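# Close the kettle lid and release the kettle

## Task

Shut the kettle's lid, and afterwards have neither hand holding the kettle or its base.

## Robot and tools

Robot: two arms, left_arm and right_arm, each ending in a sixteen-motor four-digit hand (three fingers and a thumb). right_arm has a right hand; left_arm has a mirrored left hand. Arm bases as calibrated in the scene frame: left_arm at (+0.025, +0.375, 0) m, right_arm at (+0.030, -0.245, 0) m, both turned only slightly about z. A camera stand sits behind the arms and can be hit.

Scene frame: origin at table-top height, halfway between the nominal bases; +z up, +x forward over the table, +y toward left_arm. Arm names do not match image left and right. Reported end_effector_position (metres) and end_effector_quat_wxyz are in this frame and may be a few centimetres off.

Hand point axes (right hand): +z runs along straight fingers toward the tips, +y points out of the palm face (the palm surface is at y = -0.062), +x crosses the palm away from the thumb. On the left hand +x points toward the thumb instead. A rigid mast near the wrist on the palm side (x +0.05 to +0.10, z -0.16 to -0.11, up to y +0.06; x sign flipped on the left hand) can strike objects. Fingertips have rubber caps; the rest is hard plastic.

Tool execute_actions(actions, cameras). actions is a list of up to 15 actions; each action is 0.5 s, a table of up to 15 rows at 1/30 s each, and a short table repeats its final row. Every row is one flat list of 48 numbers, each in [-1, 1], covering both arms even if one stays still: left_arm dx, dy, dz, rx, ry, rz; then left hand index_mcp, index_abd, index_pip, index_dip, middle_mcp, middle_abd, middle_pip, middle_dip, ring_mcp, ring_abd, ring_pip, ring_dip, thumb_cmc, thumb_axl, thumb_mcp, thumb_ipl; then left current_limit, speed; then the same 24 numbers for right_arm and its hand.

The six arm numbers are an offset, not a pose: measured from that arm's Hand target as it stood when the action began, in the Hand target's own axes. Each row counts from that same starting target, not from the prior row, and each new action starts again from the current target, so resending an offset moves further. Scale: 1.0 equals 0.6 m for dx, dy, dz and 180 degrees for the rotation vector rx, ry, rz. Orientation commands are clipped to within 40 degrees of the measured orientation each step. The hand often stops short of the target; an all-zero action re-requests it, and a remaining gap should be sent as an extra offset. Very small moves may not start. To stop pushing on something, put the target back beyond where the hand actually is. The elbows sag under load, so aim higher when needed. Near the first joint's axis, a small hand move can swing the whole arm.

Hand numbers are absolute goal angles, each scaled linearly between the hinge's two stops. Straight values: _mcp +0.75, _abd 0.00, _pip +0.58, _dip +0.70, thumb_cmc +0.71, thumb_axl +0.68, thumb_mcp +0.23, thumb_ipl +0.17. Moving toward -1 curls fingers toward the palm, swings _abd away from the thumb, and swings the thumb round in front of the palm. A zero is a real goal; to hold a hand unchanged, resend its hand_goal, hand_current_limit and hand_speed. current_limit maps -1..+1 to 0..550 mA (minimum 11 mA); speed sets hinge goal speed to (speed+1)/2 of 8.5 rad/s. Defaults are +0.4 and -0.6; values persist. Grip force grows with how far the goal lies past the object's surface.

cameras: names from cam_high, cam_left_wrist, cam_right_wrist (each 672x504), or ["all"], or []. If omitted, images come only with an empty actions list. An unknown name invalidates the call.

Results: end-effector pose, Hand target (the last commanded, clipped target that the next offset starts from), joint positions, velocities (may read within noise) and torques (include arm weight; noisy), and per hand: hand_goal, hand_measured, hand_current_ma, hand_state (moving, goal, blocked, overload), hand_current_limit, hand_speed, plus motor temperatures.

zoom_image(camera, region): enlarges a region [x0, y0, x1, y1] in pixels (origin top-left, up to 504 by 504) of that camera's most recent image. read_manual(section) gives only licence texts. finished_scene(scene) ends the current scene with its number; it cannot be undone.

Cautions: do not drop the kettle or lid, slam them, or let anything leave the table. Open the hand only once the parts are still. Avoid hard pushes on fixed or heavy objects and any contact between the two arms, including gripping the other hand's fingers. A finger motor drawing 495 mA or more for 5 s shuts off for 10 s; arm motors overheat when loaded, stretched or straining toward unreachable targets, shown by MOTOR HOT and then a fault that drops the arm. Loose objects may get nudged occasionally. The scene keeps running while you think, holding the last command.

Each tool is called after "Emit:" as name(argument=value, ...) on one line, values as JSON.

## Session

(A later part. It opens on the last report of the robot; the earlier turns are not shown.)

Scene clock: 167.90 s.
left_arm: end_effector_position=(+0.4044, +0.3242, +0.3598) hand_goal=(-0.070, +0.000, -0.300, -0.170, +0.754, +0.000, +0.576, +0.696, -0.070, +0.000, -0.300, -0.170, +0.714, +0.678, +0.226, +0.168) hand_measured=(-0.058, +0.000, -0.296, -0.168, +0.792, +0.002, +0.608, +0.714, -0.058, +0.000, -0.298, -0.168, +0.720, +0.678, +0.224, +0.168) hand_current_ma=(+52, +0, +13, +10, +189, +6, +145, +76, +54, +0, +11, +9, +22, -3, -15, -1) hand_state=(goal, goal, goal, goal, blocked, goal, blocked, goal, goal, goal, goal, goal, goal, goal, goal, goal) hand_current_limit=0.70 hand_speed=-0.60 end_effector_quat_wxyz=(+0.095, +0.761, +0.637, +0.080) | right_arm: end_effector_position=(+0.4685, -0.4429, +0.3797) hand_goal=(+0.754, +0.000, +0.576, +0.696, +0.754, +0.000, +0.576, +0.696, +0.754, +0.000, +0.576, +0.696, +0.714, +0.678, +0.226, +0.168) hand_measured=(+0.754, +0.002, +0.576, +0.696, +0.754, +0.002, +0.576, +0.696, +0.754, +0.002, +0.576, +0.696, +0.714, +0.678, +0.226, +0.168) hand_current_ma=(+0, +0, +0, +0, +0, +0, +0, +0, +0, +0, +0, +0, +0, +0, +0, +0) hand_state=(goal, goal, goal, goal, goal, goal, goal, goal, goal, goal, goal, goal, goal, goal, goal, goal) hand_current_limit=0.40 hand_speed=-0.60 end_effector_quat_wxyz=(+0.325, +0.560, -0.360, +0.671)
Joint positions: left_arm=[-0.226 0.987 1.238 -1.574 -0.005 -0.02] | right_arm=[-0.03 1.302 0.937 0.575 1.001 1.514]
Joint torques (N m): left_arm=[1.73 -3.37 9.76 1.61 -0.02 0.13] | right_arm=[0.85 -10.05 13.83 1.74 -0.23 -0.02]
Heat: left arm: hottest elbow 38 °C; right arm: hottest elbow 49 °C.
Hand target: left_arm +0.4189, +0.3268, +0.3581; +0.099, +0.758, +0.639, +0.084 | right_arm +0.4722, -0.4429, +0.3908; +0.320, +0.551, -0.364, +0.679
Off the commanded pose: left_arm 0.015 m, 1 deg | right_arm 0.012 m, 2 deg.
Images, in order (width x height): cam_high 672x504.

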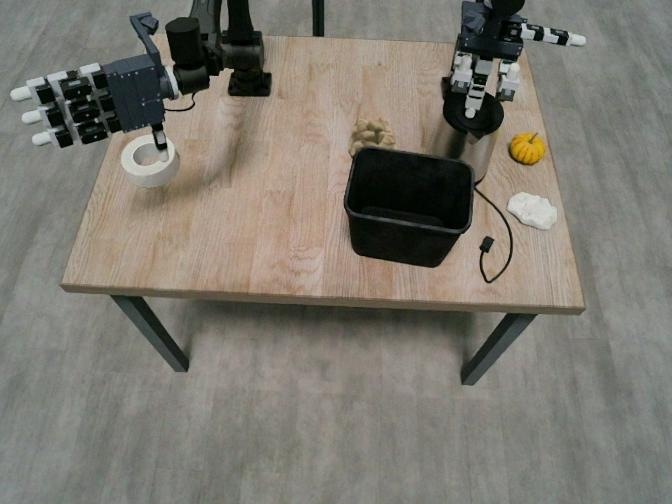

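Emit:
execute_actions(actions=[[[0,0.006,-0.025,0,0,0,-0.07,0,-0.3,-0.17,0.754,0,0.576,0.696,-0.07,0,-0.3,-0.17,0.714,0.678,0.226,0.168,0.7,-0.6,0,0,0,0,0,0,0.754,0,0.576,0.696,0.754,0,0.576,0.696,0.754,0,0.576,0.696,0.714,0.678,0.226,0.168,0.4,-0.6]]], cameras=["cam_high"])

Emit:
zoom_image(camera="cam_high", region=[430, 70, 520, 160])

Scene clock: 173.30 s.
left_arm: end_effector_position=(+0.4063, +0.3238, +0.3602) hand_goal=(-0.070, +0.000, -0.300, -0.170, +0.754, +0.000, +0.576, +0.696, -0.070, +0.000, -0.300, -0.170, +0.714, +0.678, +0.226, +0.168) hand_measured=(-0.058, +0.000, -0.296, -0.168, +0.794, +0.002, +0.608, +0.714, -0.058, +0.000, -0.298, -0.168, +0.720, +0.678, +0.224, +0.168) hand_current_ma=(+52, +0, +13, +10, +190, +6, +145, +76, +54, +0, +11, +9, +22, -3, -15, -1) hand_state=(goal, goal, goal, goal, blocked, goal, blocked, goal, goal, goal, goal, goal, goal, goal, goal, goal) hand_current_limit=0.70 hand_speed=-0.60 end_effector_quat_wxyz=(+0.093, +0.761, +0.637, +0.078) | right_arm: end_effector_position=(+0.4685, -0.4429, +0.3797) hand_goal=(+0.754, +0.000, +0.576, +0.696, +0.754, +0.000, +0.576, +0.696, +0.754, +0.000, +0.576, +0.696, +0.714, +0.678, +0.226, +0.168) hand_measured=(+0.754, +0.002, +0.576, +0.696, +0.754, +0.002, +0.576, +0.696, +0.754, +0.002, +0.576, +0.696, +0.714, +0.678, +0.226, +0.168) hand_current_ma=(+0, +0, +0, +0, +0, +0, +0, +0, +0, +0, +0, +0, +0, +0, +0, +0) hand_state=(goal, goal, goal, goal, goal, goal, goal, goal, goal, goal, goal, goal, goal, goal, goal, goal) hand_current_limit=0.40 hand_speed=-0.60 end_effector_quat_wxyz=(+0.325, +0.560, -0.360, +0.671)
Joint positions: left_arm=[-0.226 0.995 1.245 -1.577 -0.005 -0.02] | right_arm=[-0.03 1.302 0.937 0.575 1.001 1.514]
Joint torques (N m): left_arm=[1.73 -3.49 13.3 0.39 -0.02 0.14] | right_arm=[0.79 -10.7 13.87 1.55 -0.22 -0.03]
Heat: left arm: hottest elbow 38 °C; right arm: hottest elbow 49 °C.
Hand target: left_arm +0.4185, +0.3268, +0.3735; +0.099, +0.758, +0.639, +0.084 | right_arm +0.4722, -0.4429, +0.3908; +0.320, +0.551, -0.364, +0.679
Off the commanded pose: left_arm 0.018 m, 1 deg | right_arm 0.012 m, 2 deg.
Images, in order (width x height): cam_high 672x504.

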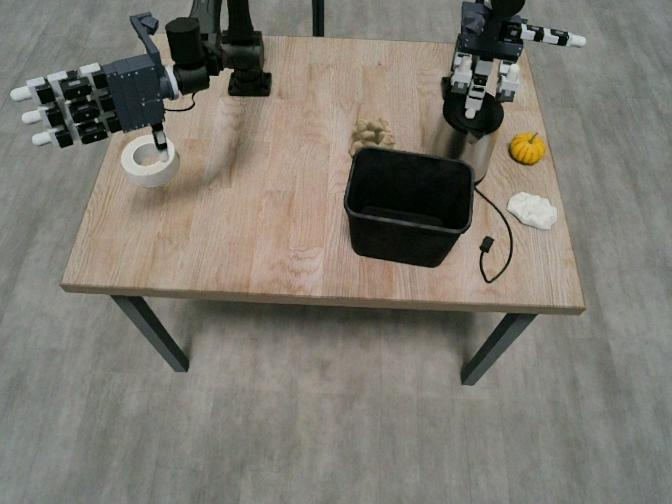

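Scaled by 5.600 from the camera's 672x504 image, which has a finer 960x720 frame.

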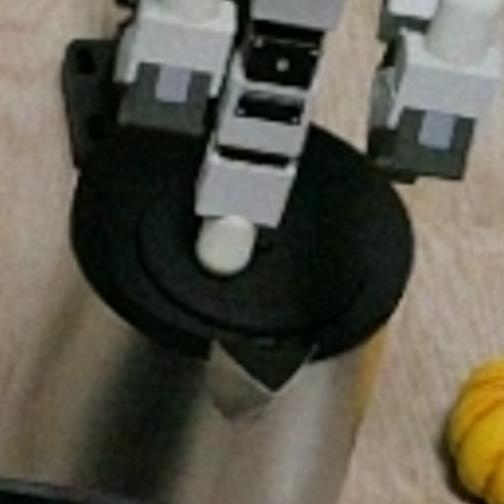

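Emit:
execute_actions(actions=[[[0,0.0,-0.02,0,0,0,-0.07,0,-0.3,-0.17,0.754,0,0.576,0.696,-0.07,0,-0.3,-0.17,0.714,0.678,0.226,0.168,0.7,-0.6,0,0,0,0,0,0,0.754,0,0.576,0.696,0.754,0,0.576,0.696,0.754,0,0.576,0.696,0.714,0.678,0.226,0.168,0.4,-0.6]]], cameras=["cam_high"])

Emit:
zoom_image(camera="cam_high", region=[430, 70, 520, 160])

Scene clock: 179.67 s.
left_arm: end_effector_position=(+0.4051, +0.3240, +0.3657) hand_goal=(-0.070, +0.000, -0.300, -0.170, +0.754, +0.000, +0.576, +0.696, -0.070, +0.000, -0.300, -0.170, +0.714, +0.678, +0.226, +0.168) hand_measured=(-0.058, +0.000, -0.296, -0.168, +0.780, +0.002, +0.598, +0.710, -0.058, +0.000, -0.298, -0.168, +0.720, +0.678, +0.224, +0.168) hand_current_ma=(+52, +0, +13, +10, +123, +4, +97, +60, +54, +0, +11, +9, +22, -3, -15, -1) hand_state=(goal, goal, goal, goal, blocked, goal, blocked, goal, goal, goal, goal, goal, goal, goal, goal, goal) hand_current_limit=0.70 hand_speed=-0.60 end_effector_quat_wxyz=(+0.089, +0.762, +0.638, +0.075) | right_arm: end_effector_position=(+0.4685, -0.4429, +0.3797) hand_goal=(+0.754, +0.000, +0.576, +0.696, +0.754, +0.000, +0.576, +0.696, +0.754, +0.000, +0.576, +0.696, +0.714, +0.678, +0.226, +0.168) hand_measured=(+0.754, +0.002, +0.576, +0.696, +0.754, +0.002, +0.576, +0.696, +0.754, +0.002, +0.576, +0.696, +0.714, +0.678, +0.226, +0.168) hand_current_ma=(+0, +0, +0, +0, +0, +0, +0, +0, +0, +0, +0, +0, +0, +0, +0, +0) hand_state=(goal, goal, goal, goal, goal, goal, goal, goal, goal, goal, goal, goal, goal, goal, goal, goal) hand_current_limit=0.40 hand_speed=-0.60 end_effector_quat_wxyz=(+0.325, +0.560, -0.360, +0.671)
Joint positions: left_arm=[-0.226 1.002 1.269 -1.604 -0.005 -0.02] | right_arm=[-0.03 1.302 0.937 0.575 1.001 1.514]
Joint torques (N m): left_arm=[1.73 -4.07 13.94 0.25 -0.04 0.13] | right_arm=[0.97 -10.05 13.91 1.78 -0.22 -0.04]
Heat: left arm: hottest elbow 38 °C; right arm: hottest elbow 49 °C.
Hand target: left_arm +0.4154, +0.3273, +0.3851; +0.099, +0.758, +0.639, +0.084 | right_arm +0.4722, -0.4429, +0.3908; +0.320, +0.551, -0.364, +0.679
Off the commanded pose: left_arm 0.022 m, 2 deg | right_arm 0.012 m, 2 deg.
Images, in order (width x height): cam_high 672x504.

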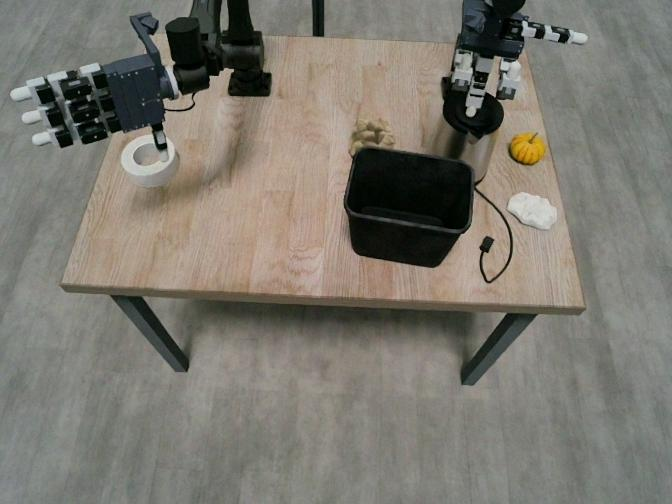

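Scaled by 5.600 from the camera's 672x504 image, which has a finer 960x720 frame.

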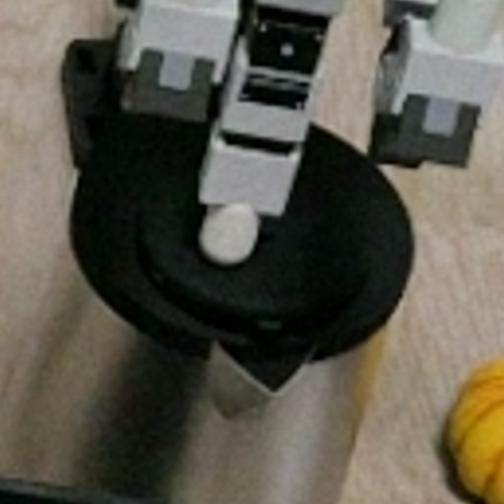

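Emit:
execute_actions(actions=[[[0,0.0232,0.0062,0,0,0,-0.07,0,-0.3,-0.17,0.754,0,0.576,0.696,-0.07,0,-0.3,-0.17,0.714,0.678,0.226,0.168,0.7,-0.6,0,0,0,0,0,0,0.754,0,0.576,0.696,0.754,0,0.576,0.696,0.754,0,0.576,0.696,0.714,0.678,0.226,0.168,0.4,-0.6]]], cameras=["cam_high"])

Emit:
zoom_image(camera="cam_high", region=[430, 70, 520, 160])

Scene clock: 195.10 s.
left_arm: end_effector_position=(+0.4166, +0.3217, +0.3626) hand_goal=(-0.070, +0.000, -0.300, -0.170, +0.754, +0.000, +0.576, +0.696, -0.070, +0.000, -0.300, -0.170, +0.714, +0.678, +0.226, +0.168) hand_measured=(-0.058, +0.000, -0.296, -0.168, +0.778, +0.002, +0.596, +0.710, -0.058, +0.000, -0.298, -0.168, +0.720, +0.678, +0.224, +0.168) hand_current_ma=(+52, +0, +13, +10, +114, +4, +92, +57, +54, +0, +11, +9, +22, -3, -15, -1) hand_state=(goal, goal, goal, goal, blocked, goal, blocked, goal, goal, goal, goal, goal, goal, goal, goal, goal) hand_current_limit=0.70 hand_speed=-0.60 end_effector_quat_wxyz=(+0.083, +0.762, +0.638, +0.070) | right_arm: end_effector_position=(+0.4685, -0.4429, +0.3797) hand_goal=(+0.754, +0.000, +0.576, +0.696, +0.754, +0.000, +0.576, +0.696, +0.754, +0.000, +0.576, +0.696, +0.714, +0.678, +0.226, +0.168) hand_measured=(+0.754, +0.002, +0.576, +0.696, +0.754, +0.002, +0.576, +0.696, +0.754, +0.002, +0.576, +0.696, +0.714, +0.678, +0.226, +0.168) hand_current_ma=(+0, +0, +0, +0, +0, +0, +0, +0, +0, +0, +0, +0, +0, +0, +0, +0) hand_state=(goal, goal, goal, goal, goal, goal, goal, goal, goal, goal, goal, goal, goal, goal, goal, goal) hand_current_limit=0.40 hand_speed=-0.60 end_effector_quat_wxyz=(+0.325, +0.560, -0.360, +0.671)
Joint positions: left_arm=[-0.226 1.041 1.291 -1.604 -0.005 -0.02] | right_arm=[-0.03 1.302 0.937 0.575 1.001 1.514]
Joint torques (N m): left_arm=[1.73 -4.89 14.01 0.64 -0.04 0.13] | right_arm=[0.97 -9.99 13.82 1.69 -0.21 -0.06]
Heat: left arm: hottest elbow 42 °C; right arm: hottest elbow 50 °C.
Hand target: left_arm +0.4296, +0.3249, +0.3850; +0.099, +0.758, +0.639, +0.084 | right_arm +0.4722, -0.4429, +0.3908; +0.320, +0.551, -0.364, +0.679
Off the commanded pose: left_arm 0.026 m, 3 deg | right_arm 0.012 m, 2 deg.
Images, in order (width x height): cam_high 672x504.

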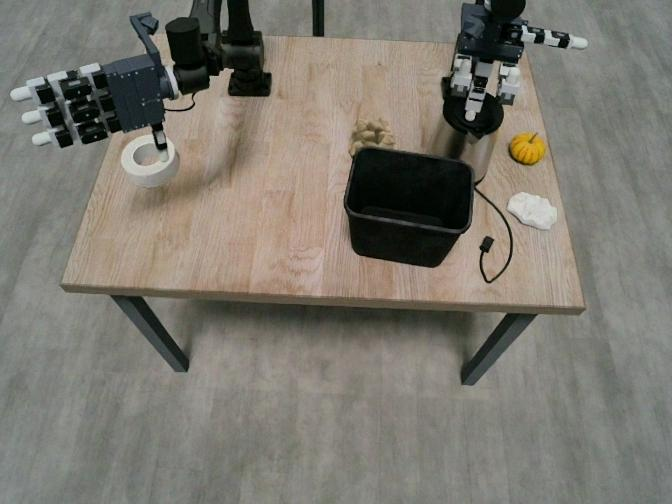

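Scaled by 5.600 from the camera's 672x504 image, which has a finer 960x720 frame.

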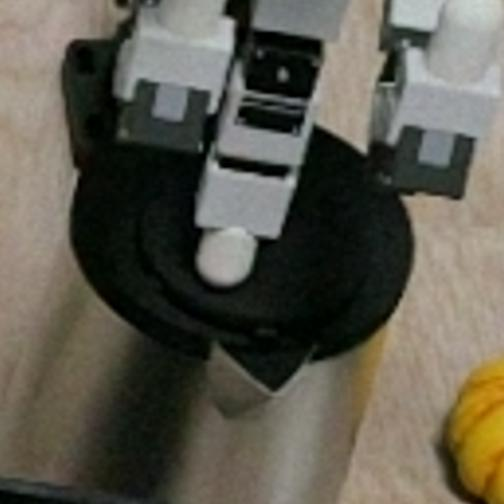

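Emit:
execute_actions(actions=[[[0.004,0.0193,0.0052,0,0,0,-0.07,0,-0.3,-0.17,0.754,0,0.576,0.696,-0.07,0,-0.3,-0.17,0.714,0.678,0.226,0.168,0.7,-0.6,0,0,0,0,0,0,0.754,0,0.576,0.696,0.754,0,0.576,0.696,0.754,0,0.576,0.696,0.714,0.678,0.226,0.168,0.4,-0.6]]], cameras=["cam_high"])

Emit:
zoom_image(camera="cam_high", region=[430, 70, 520, 160])

Scene clock: 199.33 s.
left_arm: end_effector_position=(+0.4261, +0.3221, +0.3623) hand_goal=(-0.070, +0.000, -0.300, -0.170, +0.754, +0.000, +0.576, +0.696, -0.070, +0.000, -0.300, -0.170, +0.714, +0.678, +0.226, +0.168) hand_measured=(-0.058, +0.000, -0.296, -0.168, +0.764, +0.000, +0.586, +0.702, -0.058, +0.000, -0.298, -0.168, +0.720, +0.678, +0.224, +0.168) hand_current_ma=(+52, +0, +13, +10, +43, +2, +39, +30, +54, +0, +11, +9, +22, -3, -15, -1) hand_state=(goal, goal, goal, goal, goal, goal, goal, goal, goal, goal, goal, goal, goal, goal, goal, goal) hand_current_limit=0.70 hand_speed=-0.60 end_effector_quat_wxyz=(+0.080, +0.763, +0.638, +0.067) | right_arm: end_effector_position=(+0.4685, -0.4429, +0.3797) hand_goal=(+0.754, +0.000, +0.576, +0.696, +0.754, +0.000, +0.576, +0.696, +0.754, +0.000, +0.576, +0.696, +0.714, +0.678, +0.226, +0.168) hand_measured=(+0.754, +0.002, +0.576, +0.696, +0.754, +0.002, +0.576, +0.696, +0.754, +0.002, +0.576, +0.696, +0.714, +0.678, +0.226, +0.168) hand_current_ma=(+0, +0, +0, +0, +0, +0, +0, +0, +0, +0, +0, +0, +0, +0, +0, +0) hand_state=(goal, goal, goal, goal, goal, goal, goal, goal, goal, goal, goal, goal, goal, goal, goal, goal) hand_current_limit=0.40 hand_speed=-0.60 end_effector_quat_wxyz=(+0.325, +0.560, -0.360, +0.671)
Joint positions: left_arm=[-0.218 1.069 1.311 -1.604 -0.004 -0.012] | right_arm=[-0.03 1.302 0.937 0.575 1.001 1.514]
Joint torques (N m): left_arm=[1.73 -5.19 13.97 0.95 -0.01 0.12] | right_arm=[0.85 -10.7 13.9 1.68 -0.22 -0.03]
Heat: left arm: hottest elbow 42 °C; right arm: hottest elbow 50 °C.
Hand target: left_arm +0.4419, +0.3252, +0.3850; +0.099, +0.758, +0.639, +0.084 | right_arm +0.4722, -0.4429, +0.3908; +0.320, +0.551, -0.364, +0.679
Off the commanded pose: left_arm 0.028 m, 3 deg | right_arm 0.012 m, 2 deg.
Images, in order (width x height): cam_high 672x504.

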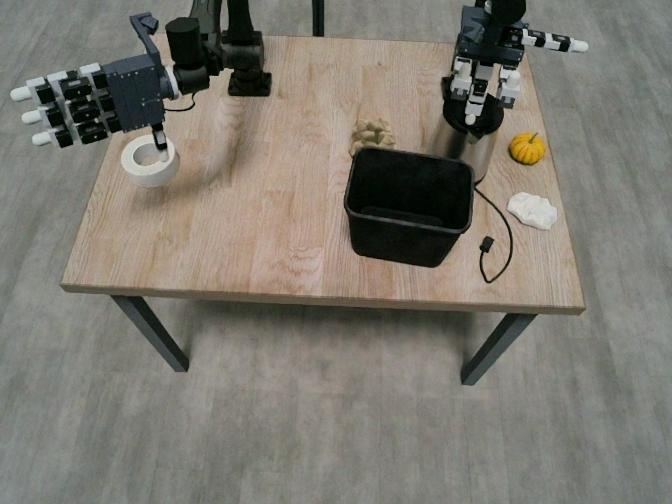

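Scaled by 5.600 from the camera's 672x504 image, which has a finer 960x720 frame.

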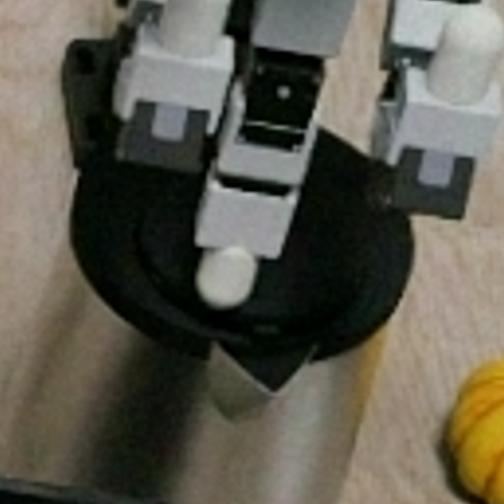

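Emit:
execute_actions(actions=[[[0,-0.015,0.0365,0,0,0,-0.07,0,-0.3,-0.17,0.754,0,0.576,0.696,-0.07,0,-0.3,-0.17,0.714,0.678,0.226,0.168,0.8,-0.6,0,0,0,0,0,0,0.754,0,0.576,0.696,0.754,0,0.576,0.696,0.754,0,0.576,0.696,0.714,0.678,0.226,0.168,0.4,-0.6]],[[0,-0.012,0.037,0,0,0,-0.07,0,-0.3,-0.17,0.754,0,0.576,0.696,-0.07,0,-0.3,-0.17,0.714,0.678,0.226,0.168,0.8,-0.6,0,0,0,0,0,0,0.754,0,0.576,0.696,0.754,0,0.576,0.696,0.754,0,0.576,0.696,0.714,0.678,0.226,0.168,0.4,-0.6]],[[0,-0.012,0.037,0,0,0,-0.07,0,-0.3,-0.17,0.754,0,0.576,0.696,-0.07,0,-0.3,-0.17,0.714,0.678,0.226,0.168,0.8,-0.6,0,0,0,0,0,0,0.754,0,0.576,0.696,0.754,0,0.576,0.696,0.754,0,0.576,0.696,0.714,0.678,0.226,0.168,0.4,-0.6]]], cameras=["cam_high"])

Emit:
zoom_image(camera="cam_high", region=[430, 70, 520, 160])

Scene clock: 209.93 s.
left_arm: end_effector_position=(+0.4377, +0.3188, +0.3271) hand_goal=(-0.070, +0.000, -0.300, -0.170, +0.754, +0.000, +0.576, +0.696, -0.070, +0.000, -0.300, -0.170, +0.714, +0.678, +0.226, +0.168) hand_measured=(-0.058, +0.000, -0.296, -0.168, +0.738, -0.008, +0.580, +0.694, -0.058, +0.000, -0.298, -0.168, +0.720, +0.678, +0.222, +0.168) hand_current_ma=(+52, +0, +13, +10, -73, -31, +19, -10, +54, +0, +11, +9, +21, -3, -16, -1) hand_state=(goal, goal, goal, goal, goal, goal, goal, goal, goal, goal, goal, goal, goal, goal, goal, goal) hand_current_limit=0.80 hand_speed=-0.60 end_effector_quat_wxyz=(+0.108, +0.760, +0.635, +0.087) | right_arm: end_effector_position=(+0.4685, -0.4429, +0.3797) hand_goal=(+0.754, +0.000, +0.576, +0.696, +0.754, +0.000, +0.576, +0.696, +0.754, +0.000, +0.576, +0.696, +0.714, +0.678, +0.226, +0.168) hand_measured=(+0.754, +0.002, +0.576, +0.696, +0.754, +0.002, +0.576, +0.696, +0.754, +0.002, +0.576, +0.696, +0.714, +0.678, +0.226, +0.168) hand_current_ma=(+0, +0, +0, +0, +0, +0, +0, +0, +0, +0, +0, +0, +0, +0, +0, +0) hand_state=(goal, goal, goal, goal, goal, goal, goal, goal, goal, goal, goal, goal, goal, goal, goal, goal) hand_current_limit=0.40 hand_speed=-0.60 end_effector_quat_wxyz=(+0.325, +0.560, -0.360, +0.671)
Joint positions: left_arm=[-0.218 1.038 1.17 -1.424 0.002 -0.01] | right_arm=[-0.03 1.302 0.937 0.575 1.001 1.514]
Joint torques (N m): left_arm=[1.79 -6.24 7.35 0.7 -0.17 0.11] | right_arm=[0.91 -10.29 13.82 1.66 -0.25 -0.03]
Heat: left arm: hottest elbow 41 °C; right arm: hottest elbow 50 °C.
Hand target: left_arm +0.4364, +0.3262, +0.3148; +0.099, +0.758, +0.639, +0.084 | right_arm +0.4722, -0.4429, +0.3908; +0.320, +0.551, -0.364, +0.679
Off the commanded pose: left_arm 0.014 m, 1 deg | right_arm 0.012 m, 2 deg.
Images, in order (width x height): cam_high 672x504.

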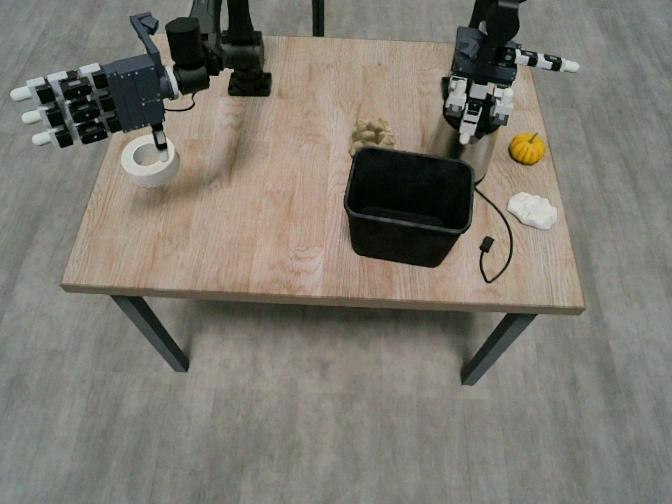

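Scaled by 5.600 from the camera's 672x504 image, which has a finer 960x720 frame.

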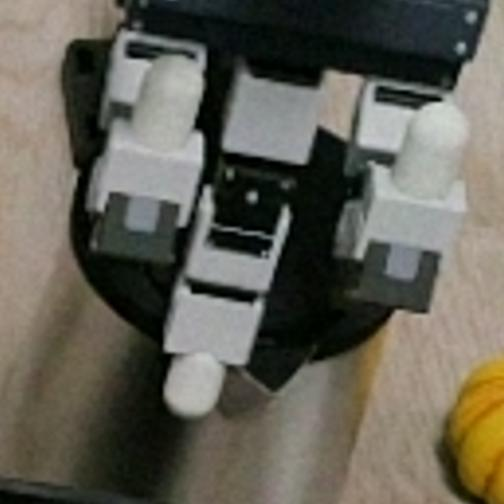

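Emit:
execute_actions(actions=[[[0,0.0108,-0.04,0,0,0,-0.07,0,-0.3,-0.17,0.754,0,0.576,0.696,-0.07,0,-0.3,-0.17,0.714,0.678,0.226,0.168,0.7,-0.6,0,0,0,0,0,0,0.754,0,0.576,0.696,0.754,0,0.576,0.696,0.754,0,0.576,0.696,0.714,0.678,0.226,0.168,0.4,-0.6]],[[0,0.0216,-0.08,0,0,0,-0.07,0,-0.3,-0.17,0.754,0,0.576,0.696,-0.07,0,-0.3,-0.17,0.714,0.678,0.226,0.168,0.7,-0.6,0,0,0,0,0,0,0.754,0,0.576,0.696,0.754,0,0.576,0.696,0.754,0,0.576,0.696,0.714,0.678,0.226,0.168,0.4,-0.6]]], cameras=["cam_high"])

Emit:
zoom_image(camera="cam_high", region=[430, 70, 520, 160])

Scene clock: 218.27 s.
left_arm: end_effector_position=(+0.4277, +0.3210, +0.3716) hand_goal=(-0.070, +0.000, -0.300, -0.170, +0.754, +0.000, +0.576, +0.696, -0.070, +0.000, -0.300, -0.170, +0.714, +0.678, +0.226, +0.168) hand_measured=(-0.058, +0.000, -0.296, -0.168, +0.756, -0.002, +0.576, +0.694, -0.058, +0.000, -0.298, -0.168, +0.720, +0.678, +0.222, +0.168) hand_current_ma=(+52, +0, +13, +10, +8, -4, +3, -12, +54, +0, +11, +9, +21, -3, -16, -1) hand_state=(goal, goal, goal, goal, goal, goal, goal, goal, goal, goal, goal, goal, goal, goal, goal, goal) hand_current_limit=0.70 hand_speed=-0.60 end_effector_quat_wxyz=(+0.092, +0.762, +0.636, +0.075) | right_arm: end_effector_position=(+0.4685, -0.4429, +0.3797) hand_goal=(+0.754, +0.000, +0.576, +0.696, +0.754, +0.000, +0.576, +0.696, +0.754, +0.000, +0.576, +0.696, +0.714, +0.678, +0.226, +0.168) hand_measured=(+0.754, +0.002, +0.576, +0.696, +0.754, +0.002, +0.576, +0.696, +0.754, +0.002, +0.576, +0.696, +0.714, +0.678, +0.226, +0.168) hand_current_ma=(+0, +0, +0, +0, +0, +0, +0, +0, +0, +0, +0, +0, +0, +0, +0, +0) hand_state=(goal, goal, goal, goal, goal, goal, goal, goal, goal, goal, goal, goal, goal, goal, goal, goal) hand_current_limit=0.40 hand_speed=-0.60 end_effector_quat_wxyz=(+0.325, +0.560, -0.360, +0.671)
Joint positions: left_arm=[-0.218 1.06 1.319 -1.591 0.001 -0.009] | right_arm=[-0.03 1.302 0.937 0.575 1.001 1.514]
Joint torques (N m): left_arm=[1.79 -5.01 13.81 0.1 -0.14 0.11] | right_arm=[0.67 -10.4 13.81 1.68 -0.24 -0.06]
Heat: left arm: hottest elbow 41 °C; right arm: hottest elbow 50 °C.
Hand target: left_arm +0.4367, +0.3261, +0.3895; +0.099, +0.758, +0.639, +0.084 | right_arm +0.4722, -0.4429, +0.3908; +0.320, +0.551, -0.364, +0.679
Off the commanded pose: left_arm 0.021 m, 1 deg | right_arm 0.012 m, 2 deg.
Images, in order (width x height): cam_high 672x504.

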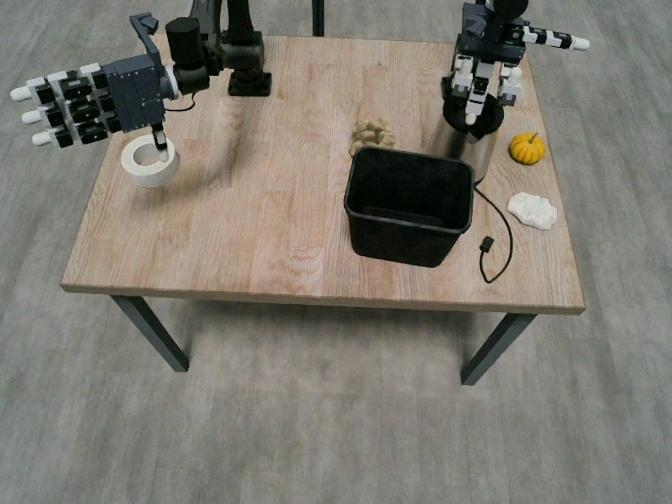

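Scaled by 5.600 from the camera's 672x504 image, which has a finer 960x720 frame.

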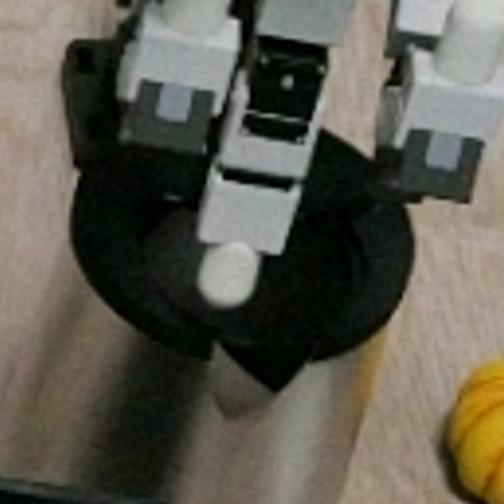

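Emit:
execute_actions(actions=[[[0,0.018,-0.0684,0,0,0,-0.07,0,-0.3,-0.17,0.754,0,0.576,0.696,-0.07,0,-0.3,-0.17,0.714,0.678,0.226,0.168,0.7,-0.6,0,0,0,0,0,0,0.754,0,0.576,0.696,0.754,0,0.576,0.696,0.754,0,0.576,0.696,0.714,0.678,0.226,0.168,0.4,-0.6]],[[0,0.018,-0.0684,0,0,0,-0.07,0,-0.3,-0.17,0.754,0,0.576,0.696,-0.07,0,-0.3,-0.17,0.714,0.678,0.226,0.168,0.7,-0.6,0,0,0,0,0,0,0.754,0,0.576,0.696,0.754,0,0.576,0.696,0.754,0,0.576,0.696,0.714,0.678,0.226,0.168,0.4,-0.6]],[[0,-0.12,-0.0538,-0.0556,0,0,-0.07,0,-0.3,-0.17,0.754,0,0.576,0.696,-0.07,0,-0.3,-0.17,0.714,0.678,0.226,0.168,0.7,-0.6,0,0,0,0,0,0,0.754,0,0.576,0.696,0.754,0,0.576,0.696,0.754,0,0.576,0.696,0.714,0.678,0.226,0.168,0.4,-0.6]],[[0,-0.109,-0.0738,-0.0556,0,0,-0.07,0,-0.3,-0.17,0.754,0,0.576,0.696,-0.07,0,-0.3,-0.17,0.714,0.678,0.226,0.168,0.7,-0.6,0,0,0,0,0,0,0.754,0,0.576,0.696,0.754,0,0.576,0.696,0.754,0,0.576,0.696,0.714,0.678,0.226,0.168,0.4,-0.6]],[[0,-0.0945,-0.0917,-0.0556,0,0,-0.07,0,-0.3,-0.17,0.754,0,0.576,0.696,-0.07,0,-0.3,-0.17,0.714,0.678,0.226,0.168,0.7,-0.6,0,0,0,0,0,0,0.754,0,0.576,0.696,0.754,0,0.576,0.696,0.754,0,0.576,0.696,0.714,0.678,0.226,0.168,0.4,-0.6]],[[0,-0.0342,0.0495,0,0,0,-0.07,0,-0.3,-0.17,0.754,0,0.576,0.696,-0.07,0,-0.3,-0.17,0.714,0.678,0.226,0.168,0.7,-0.6,0,0,0,0,0,0,0.754,0,0.576,0.696,0.754,0,0.576,0.696,0.754,0,0.576,0.696,0.714,0.678,0.226,0.168,0.4,-0.6]],[[0,-0.0342,0.0495,0,0,0,-0.07,0,-0.3,-0.17,0.754,0,0.576,0.696,-0.07,0,-0.3,-0.17,0.714,0.678,0.226,0.168,0.7,-0.6,0,0,0,0,0,0,0.754,0,0.576,0.696,0.754,0,0.576,0.696,0.754,0,0.576,0.696,0.714,0.678,0.226,0.168,0.4,-0.6]],[[0,0.0601,0.0601,0,0,0,-0.07,0,-0.3,-0.17,0.754,0,0.576,0.696,-0.07,0,-0.3,-0.17,0.714,0.678,0.226,0.168,0.7,-0.6,0,0,0,0,0,0,0.754,0,0.576,0.696,0.754,0,0.576,0.696,0.754,0,0.576,0.696,0.714,0.678,0.226,0.168,0.4,-0.6]],[[0,0.0265,0.0501,0,0,0,-0.07,0,-0.3,-0.17,0.754,0,0.576,0.696,-0.07,0,-0.3,-0.17,0.714,0.678,0.226,0.168,0.7,-0.6,0,0,0,0,0,0,0.754,0,0.576,0.696,0.754,0,0.576,0.696,0.754,0,0.576,0.696,0.714,0.678,0.226,0.168,0.4,-0.6]]], cameras=["cam_high"])

Emit:
zoom_image(camera="cam_high", region=[430, 70, 520, 160])

Scene clock: 257.27 s.
left_arm: end_effector_position=(+0.2945, +0.3482, +0.4309) hand_goal=(-0.070, +0.000, -0.300, -0.170, +0.754, +0.000, +0.576, +0.696, -0.070, +0.000, -0.300, -0.170, +0.714, +0.678, +0.226, +0.168) hand_measured=(-0.058, +0.000, -0.296, -0.168, +0.758, +0.006, +0.576, +0.694, -0.058, +0.000, -0.298, -0.168, +0.720, +0.678, +0.222, +0.168) hand_current_ma=(+52, +0, +13, +10, +17, +19, -3, -10, +54, +0, +11, +9, +23, -3, -16, -1) hand_state=(goal, goal, goal, goal, goal, goal, goal, goal, goal, goal, goal, goal, goal, goal, goal, goal) hand_current_limit=0.70 hand_speed=-0.60 end_effector_quat_wxyz=(+0.290, +0.710, +0.594, +0.243) | right_arm: end_effector_position=(+0.4685, -0.4429, +0.3797) hand_goal=(+0.754, +0.000, +0.576, +0.696, +0.754, +0.000, +0.576, +0.696, +0.754, +0.000, +0.576, +0.696, +0.714, +0.678, +0.226, +0.168) hand_measured=(+0.754, +0.002, +0.576, +0.696, +0.754, +0.002, +0.576, +0.696, +0.754, +0.002, +0.576, +0.696, +0.714, +0.678, +0.226, +0.168) hand_current_ma=(+0, +0, +0, +0, +0, +0, +0, +0, +0, +0, +0, +0, +0, +0, +0, +0) hand_state=(goal, goal, goal, goal, goal, goal, goal, goal, goal, goal, goal, goal, goal, goal, goal, goal) hand_current_limit=0.40 hand_speed=-0.60 end_effector_quat_wxyz=(+0.325, +0.560, -0.360, +0.671)
Joint positions: left_arm=[-0.218 0.439 0.975 -1.33 -0.009 -0.009] | right_arm=[-0.03 1.302 0.937 0.575 1.001 1.514]
Joint torques (N m): left_arm=[1.49 1.85 8.87 2.06 0.08 0.13] | right_arm=[0.56 -10.23 13.86 1.8 -0.22 -0.06]
Motor temperatures (°C): left_arm=[27 26 44 25 23 24] | right_arm=[31 30 50 23 24 22]
Heat: left arm: hottest elbow 44 °C; right arm: hottest elbow 50 °C.
Hand target: left_arm +0.3010, +0.3493, +0.4311; +0.292, +0.707, +0.595, +0.246 | right_arm +0.4722, -0.4429, +0.3908; +0.320, +0.551, -0.364, +0.679
Off the commanded pose: left_arm 0.007 m, 1 deg | right_arm 0.012 m, 2 deg.
Images, in order (width x height): cam_high 672x504.

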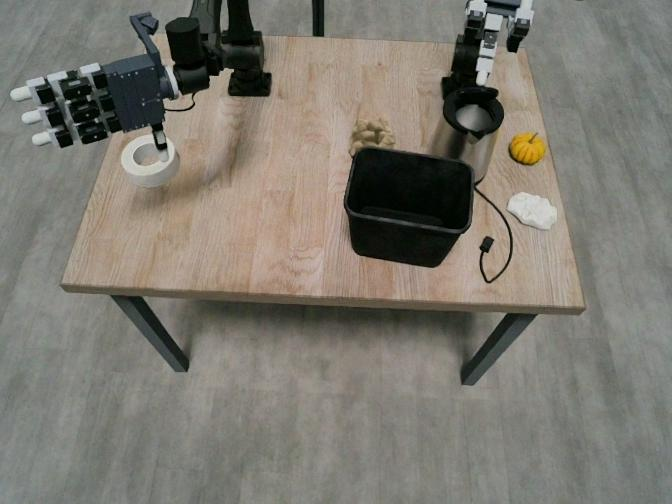

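Scaled by 5.600 from the camera's 672x504 image, which has a finer 960x720 frame.

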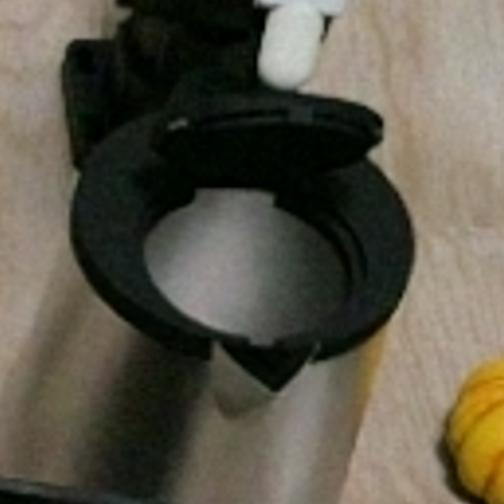

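Emit:
execute_actions(actions=[[[0,0.0415,0.0738,0.0556,0,0,-0.07,0,-0.3,-0.17,0.754,0,0.576,0.696,-0.07,0,-0.3,-0.17,0.714,0.678,0.226,0.168,0.7,-0.6,0,0,0,0,0,0,0.754,0,0.576,0.696,0.754,0,0.576,0.696,0.754,0,0.576,0.696,0.714,0.678,0.226,0.168,0.4,-0.6]],[[0,0.0341,0.064,0.0556,0,0,-0.07,0,-0.3,-0.17,0.754,0,0.576,0.696,-0.07,0,-0.3,-0.17,0.714,0.678,0.226,0.168,0.7,-0.6,0,0,0,0,0,0,0.754,0,0.576,0.696,0.754,0,0.576,0.696,0.754,0,0.576,0.696,0.714,0.678,0.226,0.168,0.4,-0.6]]], cameras=["cam_high"])

Emit:
zoom_image(camera="cam_high", region=[430, 70, 520, 160])

Scene clock: 266.23 s.
left_arm: end_effector_position=(+0.3847, +0.3304, +0.3725) hand_goal=(-0.070, +0.000, -0.300, -0.170, +0.754, +0.000, +0.576, +0.696, -0.070, +0.000, -0.300, -0.170, +0.714, +0.678, +0.226, +0.168) hand_measured=(-0.058, +0.000, -0.296, -0.168, +0.746, +0.006, +0.568, +0.692, -0.058, +0.000, -0.298, -0.168, +0.720, +0.678, +0.222, +0.168) hand_current_ma=(+52, +0, +13, +10, -39, +21, -37, -15, +54, +0, +11, +9, +24, -3, -16, -1) hand_state=(goal, goal, goal, goal, goal, goal, goal, goal, goal, goal, goal, goal, goal, goal, goal, goal) hand_current_limit=0.70 hand_speed=-0.60 end_effector_quat_wxyz=(+0.151, +0.752, +0.629, +0.128) | right_arm: end_effector_position=(+0.4685, -0.4429, +0.3797) hand_goal=(+0.754, +0.000, +0.576, +0.696, +0.754, +0.000, +0.576, +0.696, +0.754, +0.000, +0.576, +0.696, +0.714, +0.678, +0.226, +0.168) hand_measured=(+0.754, +0.002, +0.576, +0.696, +0.754, +0.002, +0.576, +0.696, +0.754, +0.002, +0.576, +0.696, +0.714, +0.678, +0.226, +0.168) hand_current_ma=(+0, +0, +0, +0, +0, +0, +0, +0, +0, +0, +0, +0, +0, +0, +0, +0) hand_state=(goal, goal, goal, goal, goal, goal, goal, goal, goal, goal, goal, goal, goal, goal, goal, goal) hand_current_limit=0.40 hand_speed=-0.60 end_effector_quat_wxyz=(+0.325, +0.560, -0.360, +0.671)
Joint positions: left_arm=[-0.218 0.846 1.134 -1.46 -0.006 -0.009] | right_arm=[-0.03 1.302 0.937 0.575 1.001 1.514]
Joint torques (N m): left_arm=[1.61 -3.72 13.96 0.32 0.04 0.11] | right_arm=[0.91 -10.75 13.93 1.72 -0.21 -0.04]
Heat: left arm: hottest elbow 43 °C; right arm: hottest elbow 50 °C.
Hand target: left_arm +0.3873, +0.3345, +0.3976; +0.165, +0.747, +0.629, +0.139 | right_arm +0.4722, -0.4429, +0.3908; +0.320, +0.551, -0.364, +0.679
Off the commanded pose: left_arm 0.026 m, 2 deg | right_arm 0.012 m, 2 deg.
Images, in order (width x height): cam_high 672x504.

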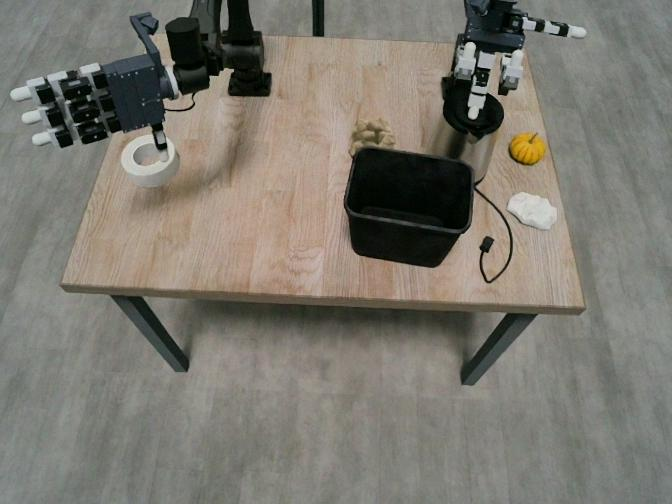

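Scaled by 5.600 from the camera's 672x504 image, which has a finer 960x720 frame.

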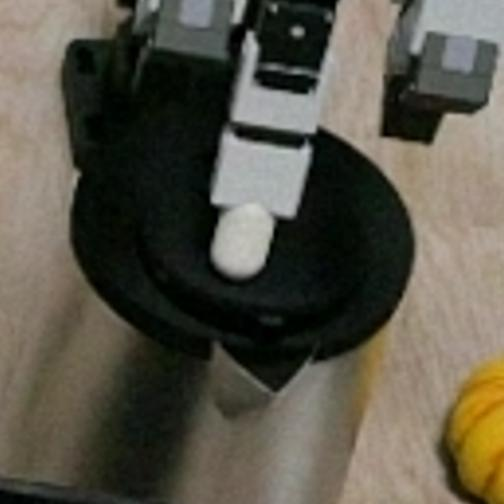

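Emit:
execute_actions(actions=[[[0,0.044,0.0427,0.0556,0,0,-0.07,0,-0.3,-0.17,0.754,0,0.576,0.696,-0.07,0,-0.3,-0.17,0.714,0.678,0.226,0.168,0.7,-0.6,0,0,0,0,0,0,0.754,0,0.576,0.696,0.754,0,0.576,0.696,0.754,0,0.576,0.696,0.714,0.678,0.226,0.168,0.4,-0.6]]], cameras=["cam_high"])

Emit:
zoom_image(camera="cam_high", region=[430, 70, 520, 160])

Scene clock: 273.13 s.
left_arm: end_effector_position=(+0.4166, +0.3243, +0.3634) hand_goal=(-0.070, +0.000, -0.300, -0.170, +0.754, +0.000, +0.576, +0.696, -0.070, +0.000, -0.300, -0.170, +0.714, +0.678, +0.226, +0.168) hand_measured=(-0.058, +0.000, -0.296, -0.168, +0.744, +0.004, +0.568, +0.692, -0.058, +0.000, -0.298, -0.168, +0.720, +0.678, +0.222, +0.168) hand_current_ma=(+52, +0, +13, +10, -42, +13, -37, -14, +54, +0, +11, +9, +23, -3, -16, -1) hand_state=(goal, goal, goal, goal, goal, goal, goal, goal, goal, goal, goal, goal, goal, goal, goal, goal) hand_current_limit=0.70 hand_speed=-0.60 end_effector_quat_wxyz=(+0.087, +0.762, +0.637, +0.074) | right_arm: end_effector_position=(+0.4685, -0.4429, +0.3797) hand_goal=(+0.754, +0.000, +0.576, +0.696, +0.754, +0.000, +0.576, +0.696, +0.754, +0.000, +0.576, +0.696, +0.714, +0.678, +0.226, +0.168) hand_measured=(+0.754, +0.002, +0.576, +0.696, +0.754, +0.002, +0.576, +0.696, +0.754, +0.002, +0.576, +0.696, +0.714, +0.678, +0.226, +0.168) hand_current_ma=(+0, +0, +0, +0, +0, +0, +0, +0, +0, +0, +0, +0, +0, +0, +0, +0) hand_state=(goal, goal, goal, goal, goal, goal, goal, goal, goal, goal, goal, goal, goal, goal, goal, goal) hand_current_limit=0.40 hand_speed=-0.60 end_effector_quat_wxyz=(+0.325, +0.560, -0.360, +0.671)
Joint positions: left_arm=[-0.217 1.032 1.283 -1.593 -0.004 -0.009] | right_arm=[-0.03 1.302 0.937 0.575 1.001 1.514]
Joint torques (N m): left_arm=[1.61 -5.66 13.6 0.01 0.01 0.1] | right_arm=[1.26 -10.17 13.85 1.7 -0.21 -0.04]
Heat: left arm: hottest elbow 44 °C; right arm: hottest elbow 51 °C.
Hand target: left_arm +0.4216, +0.3287, +0.3856; +0.099, +0.758, +0.639, +0.084 | right_arm +0.4722, -0.4429, +0.3908; +0.320, +0.551, -0.364, +0.679
Off the commanded pose: left_arm 0.023 m, 2 deg | right_arm 0.012 m, 2 deg.
Images, in order (width x height): cam_high 672x504.

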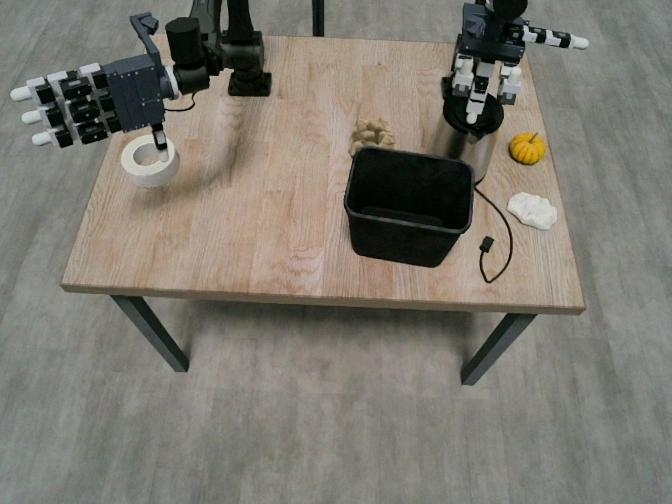

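Scaled by 5.600 from the camera's 672x504 image, which has a finer 960x720 frame.

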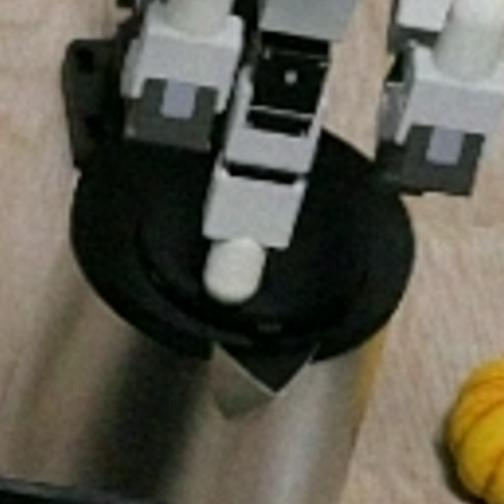

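Emit:
execute_actions(actions=[[[0,-0.0172,0.0385,0,0,0,-0.07,0,-0.3,-0.17,0.754,0,0.576,0.696,-0.07,0,-0.3,-0.17,0.714,0.678,0.226,0.168,0.8,-0.6,0,0,0,0,0,0,0.754,0,0.576,0.696,0.754,0,0.576,0.696,0.754,0,0.576,0.696,0.714,0.678,0.226,0.168,0.4,-0.6]]], cameras=["cam_high"])

Emit:
zoom_image(camera="cam_high", region=[430, 70, 520, 160])

Scene clock: 278.13 s.
left_arm: end_effector_position=(+0.4180, +0.3240, +0.3581) hand_goal=(-0.070, +0.000, -0.300, -0.170, +0.754, +0.000, +0.576, +0.696, -0.070, +0.000, -0.300, -0.170, +0.714, +0.678, +0.226, +0.168) hand_measured=(-0.058, +0.000, -0.296, -0.168, +0.750, +0.004, +0.574, +0.694, -0.058, +0.000, -0.298, -0.168, +0.720, +0.678, +0.222, +0.168) hand_current_ma=(+52, +0, +13, +10, -21, +13, -11, -8, +54, +0, +11, +9, +23, -3, -16, -1) hand_state=(goal, goal, goal, goal, goal, goal, goal, goal, goal, goal, goal, goal, goal, goal, goal, goal) hand_current_limit=0.80 hand_speed=-0.60 end_effector_quat_wxyz=(+0.092, +0.762, +0.637, +0.078) | right_arm: end_effector_position=(+0.4685, -0.4429, +0.3797) hand_goal=(+0.754, +0.000, +0.576, +0.696, +0.754, +0.000, +0.576, +0.696, +0.754, +0.000, +0.576, +0.696, +0.714, +0.678, +0.226, +0.168) hand_measured=(+0.754, +0.002, +0.576, +0.696, +0.754, +0.002, +0.576, +0.696, +0.754, +0.002, +0.576, +0.696, +0.714, +0.678, +0.226, +0.168) hand_current_ma=(+0, +0, +0, +0, +0, +0, +0, +0, +0, +0, +0, +0, +0, +0, +0, +0) hand_state=(goal, goal, goal, goal, goal, goal, goal, goal, goal, goal, goal, goal, goal, goal, goal, goal) hand_current_limit=0.40 hand_speed=-0.60 end_effector_quat_wxyz=(+0.325, +0.560, -0.360, +0.671)
Joint positions: left_arm=[-0.217 1.024 1.259 -1.564 -0.004 -0.009] | right_arm=[-0.03 1.302 0.937 0.575 1.001 1.514]
Joint torques (N m): left_arm=[1.67 -6.89 8.46 0.98 0.03 0.11] | right_arm=[0.79 -10.29 13.9 1.65 -0.24 -0.08]
Heat: left arm: hottest elbow 44 °C; right arm: hottest elbow 51 °C.
Hand target: left_arm +0.4176, +0.3294, +0.3605; +0.099, +0.758, +0.639, +0.084 | right_arm +0.4722, -0.4429, +0.3908; +0.320, +0.551, -0.364, +0.679
Off the commanded pose: left_arm 0.006 m, 1 deg | right_arm 0.012 m, 2 deg.
Images, in order (width x height): cam_high 672x504.

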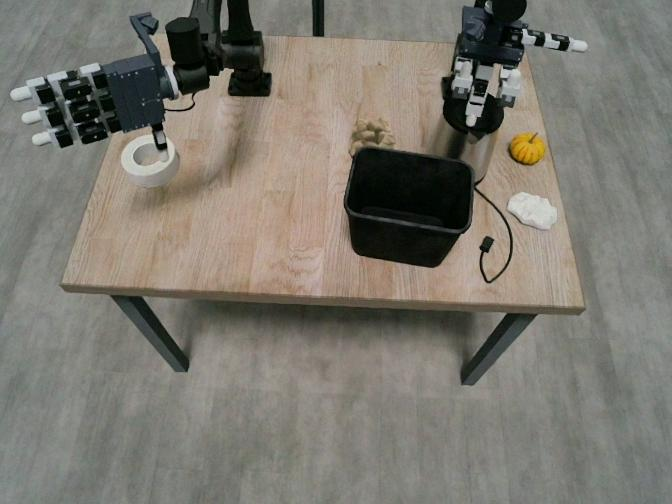

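Scaled by 5.600 from the camera's 672x504 image, which has a finer 960x720 frame.

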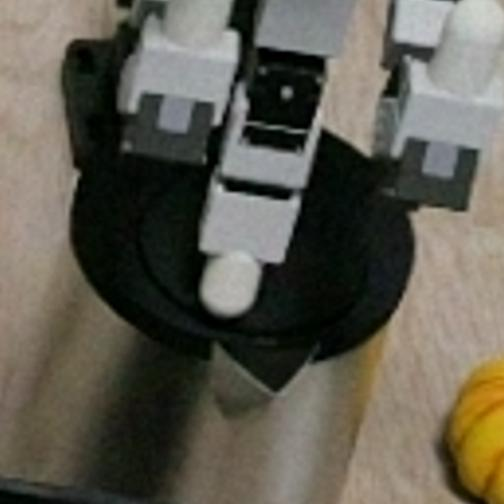

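Emit:
execute_actions(actions=[[[0.003,-0.0125,0.032,0,0,0,-0.07,0,-0.3,-0.17,0.754,0,0.576,0.696,-0.07,0,-0.3,-0.17,0.714,0.678,0.226,0.168,0.8,-0.6,0,0,0,0,0,0,0.754,0,0.576,0.696,0.754,0,0.576,0.696,0.754,0,0.576,0.696,0.714,0.678,0.226,0.168,0.4,-0.6]],[[0,-0.0095,0.032,0,0,0,-0.07,0,-0.3,-0.17,0.754,0,0.576,0.696,-0.07,0,-0.3,-0.17,0.714,0.678,0.226,0.168,0.8,-0.6,0,0,0,0,0,0,0.754,0,0.576,0.696,0.754,0,0.576,0.696,0.754,0,0.576,0.696,0.714,0.678,0.226,0.168,0.4,-0.6]]], cameras=["cam_high"])

Emit:
zoom_image(camera="cam_high", region=[430, 70, 520, 160])

Scene clock: 284.37 s.
left_arm: end_effector_position=(+0.4122, +0.3261, +0.3496) hand_goal=(-0.070, +0.000, -0.300, -0.170, +0.754, +0.000, +0.576, +0.696, -0.070, +0.000, -0.300, -0.170, +0.714, +0.678, +0.226, +0.168) hand_measured=(-0.058, +0.000, -0.296, -0.168, +0.718, -0.004, +0.552, +0.688, -0.058, +0.000, -0.298, -0.168, +0.720, +0.678, +0.222, +0.168) hand_current_ma=(+52, +0, +13, +10, -172, -15, -110, -37, +54, +0, +11, +9, +23, -3, -17, -1) hand_state=(goal, goal, goal, goal, blocked, goal, blocked, goal, goal, goal, goal, goal, goal, goal, goal, goal) hand_current_limit=0.80 hand_speed=-0.60 end_effector_quat_wxyz=(+0.123, +0.757, +0.634, +0.101) | right_arm: end_effector_position=(+0.4685, -0.4429, +0.3797) hand_goal=(+0.754, +0.000, +0.576, +0.696, +0.754, +0.000, +0.576, +0.696, +0.754, +0.000, +0.576, +0.696, +0.714, +0.678, +0.226, +0.168) hand_measured=(+0.754, +0.002, +0.576, +0.696, +0.754, +0.002, +0.576, +0.696, +0.754, +0.002, +0.576, +0.696, +0.714, +0.678, +0.226, +0.168) hand_current_ma=(+0, +0, +0, +0, +0, +0, +0, +0, +0, +0, +0, +0, +0, +0, +0, +0) hand_state=(goal, goal, goal, goal, goal, goal, goal, goal, goal, goal, goal, goal, goal, goal, goal, goal) hand_current_limit=0.40 hand_speed=-0.60 end_effector_quat_wxyz=(+0.325, +0.560, -0.360, +0.671)
Joint positions: left_arm=[-0.212 0.954 1.163 -1.461 0.001 -0.005] | right_arm=[-0.03 1.302 0.937 0.575 1.001 1.514]
Joint torques (N m): left_arm=[1.73 -3.14 5.98 0.8 -0.07 0.14] | right_arm=[1.14 -9.88 13.89 1.74 -0.21 -0.07]
Heat: left arm: hottest elbow 43 °C; right arm: hottest elbow 51 °C.
Hand target: left_arm +0.4151, +0.3317, +0.3200; +0.099, +0.758, +0.639, +0.084 | right_arm +0.4722, -0.4429, +0.3908; +0.320, +0.551, -0.364, +0.679
Off the commanded pose: left_arm 0.030 m, 3 deg | right_arm 0.012 m, 2 deg.
Images, in order (width x height): cam_high 672x504.

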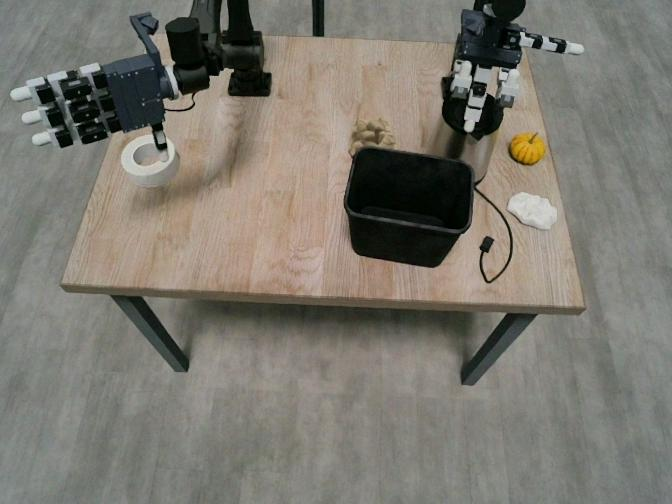

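Scaled by 5.600 from the camera's 672x504 image, which has a finer 960x720 frame.

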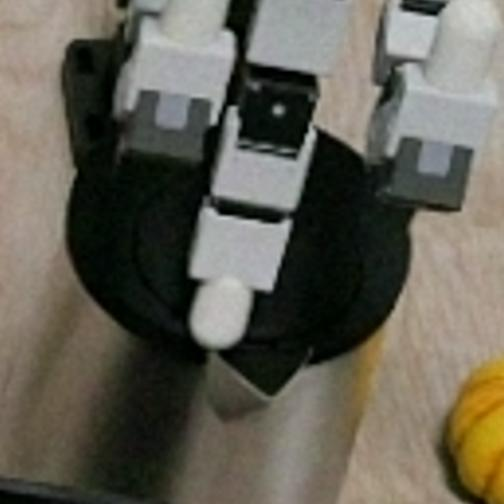

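Emit:
execute_actions(actions=[[[0,0.0172,-0.0644,0,0,0,-0.07,0,-0.3,-0.17,0.754,0,0.576,0.696,-0.07,0,-0.3,-0.17,0.714,0.678,0.226,0.168,0.7,-0.6,0,0,0,0,0,0,0.754,0,0.576,0.696,0.754,0,0.576,0.696,0.754,0,0.576,0.696,0.714,0.678,0.226,0.168,0.4,-0.6]],[[0,0.01,-0.045,0,0,0,-0.07,0,-0.3,-0.17,0.754,0,0.576,0.696,-0.07,0,-0.3,-0.17,0.714,0.678,0.226,0.168,0.7,-0.6,0,0,0,0,0,0,0.754,0,0.576,0.696,0.754,0,0.576,0.696,0.754,0,0.576,0.696,0.714,0.678,0.226,0.168,0.4,-0.6]]], cameras=["cam_high"])

Emit:
zoom_image(camera="cam_high", region=[430, 70, 520, 160])

Scene clock: 292.30 s.
left_arm: end_effector_position=(+0.4053, +0.3276, +0.3652) hand_goal=(-0.070, +0.000, -0.300, -0.170, +0.754, +0.000, +0.576, +0.696, -0.070, +0.000, -0.300, -0.170, +0.714, +0.678, +0.226, +0.168) hand_measured=(-0.058, +0.000, -0.296, -0.168, +0.752, -0.002, +0.574, +0.694, -0.058, +0.000, -0.298, -0.168, +0.720, +0.678, +0.222, +0.168) hand_current_ma=(+52, +0, +13, +10, -7, -8, -12, -12, +54, +0, +11, +9, +23, -3, -17, -1) hand_state=(goal, goal, goal, goal, goal, goal, goal, goal, goal, goal, goal, goal, goal, goal, goal, goal) hand_current_limit=0.70 hand_speed=-0.60 end_effector_quat_wxyz=(+0.088, +0.762, +0.638, +0.072) | right_arm: end_effector_position=(+0.4685, -0.4429, +0.3797) hand_goal=(+0.754, +0.000, +0.576, +0.696, +0.754, +0.000, +0.576, +0.696, +0.754, +0.000, +0.576, +0.696, +0.714, +0.678, +0.226, +0.168) hand_measured=(+0.754, +0.002, +0.576, +0.696, +0.754, +0.002, +0.576, +0.696, +0.754, +0.002, +0.576, +0.696, +0.714, +0.678, +0.226, +0.168) hand_current_ma=(+0, +0, +0, +0, +0, +0, +0, +0, +0, +0, +0, +0, +0, +0, +0, +0) hand_state=(goal, goal, goal, goal, goal, goal, goal, goal, goal, goal, goal, goal, goal, goal, goal, goal) hand_current_limit=0.40 hand_speed=-0.60 end_effector_quat_wxyz=(+0.325, +0.560, -0.360, +0.671)
Joint positions: left_arm=[-0.211 1.004 1.27 -1.609 0.001 -0.005] | right_arm=[-0.03 1.302 0.937 0.575 1.001 1.514]
Joint torques (N m): left_arm=[1.73 -4.48 14.2 0.14 -0.1 0.13] | right_arm=[0.85 -9.88 13.83 1.74 -0.23 -0.06]
Heat: left arm: hottest elbow 43 °C; right arm: hottest elbow 51 °C.
Hand target: left_arm +0.4140, +0.3318, +0.3876; +0.099, +0.758, +0.639, +0.084 | right_arm +0.4722, -0.4429, +0.3908; +0.320, +0.551, -0.364, +0.679
Off the commanded pose: left_arm 0.024 m, 2 deg | right_arm 0.012 m, 2 deg.
Images, in order (width x height): cam_high 672x504.

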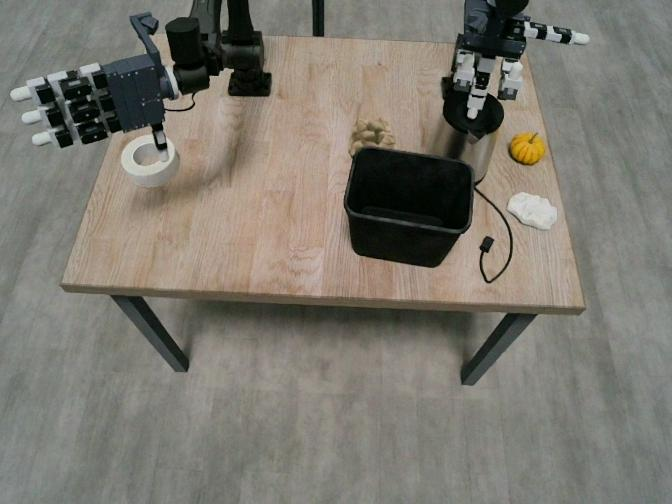

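Scaled by 5.600 from the camera's 672x504 image, which has a finer 960x720 frame.

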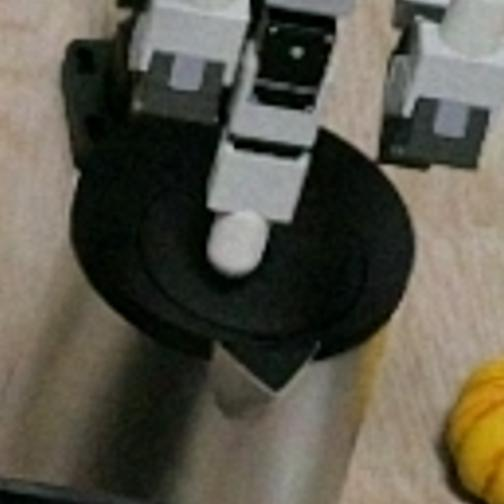

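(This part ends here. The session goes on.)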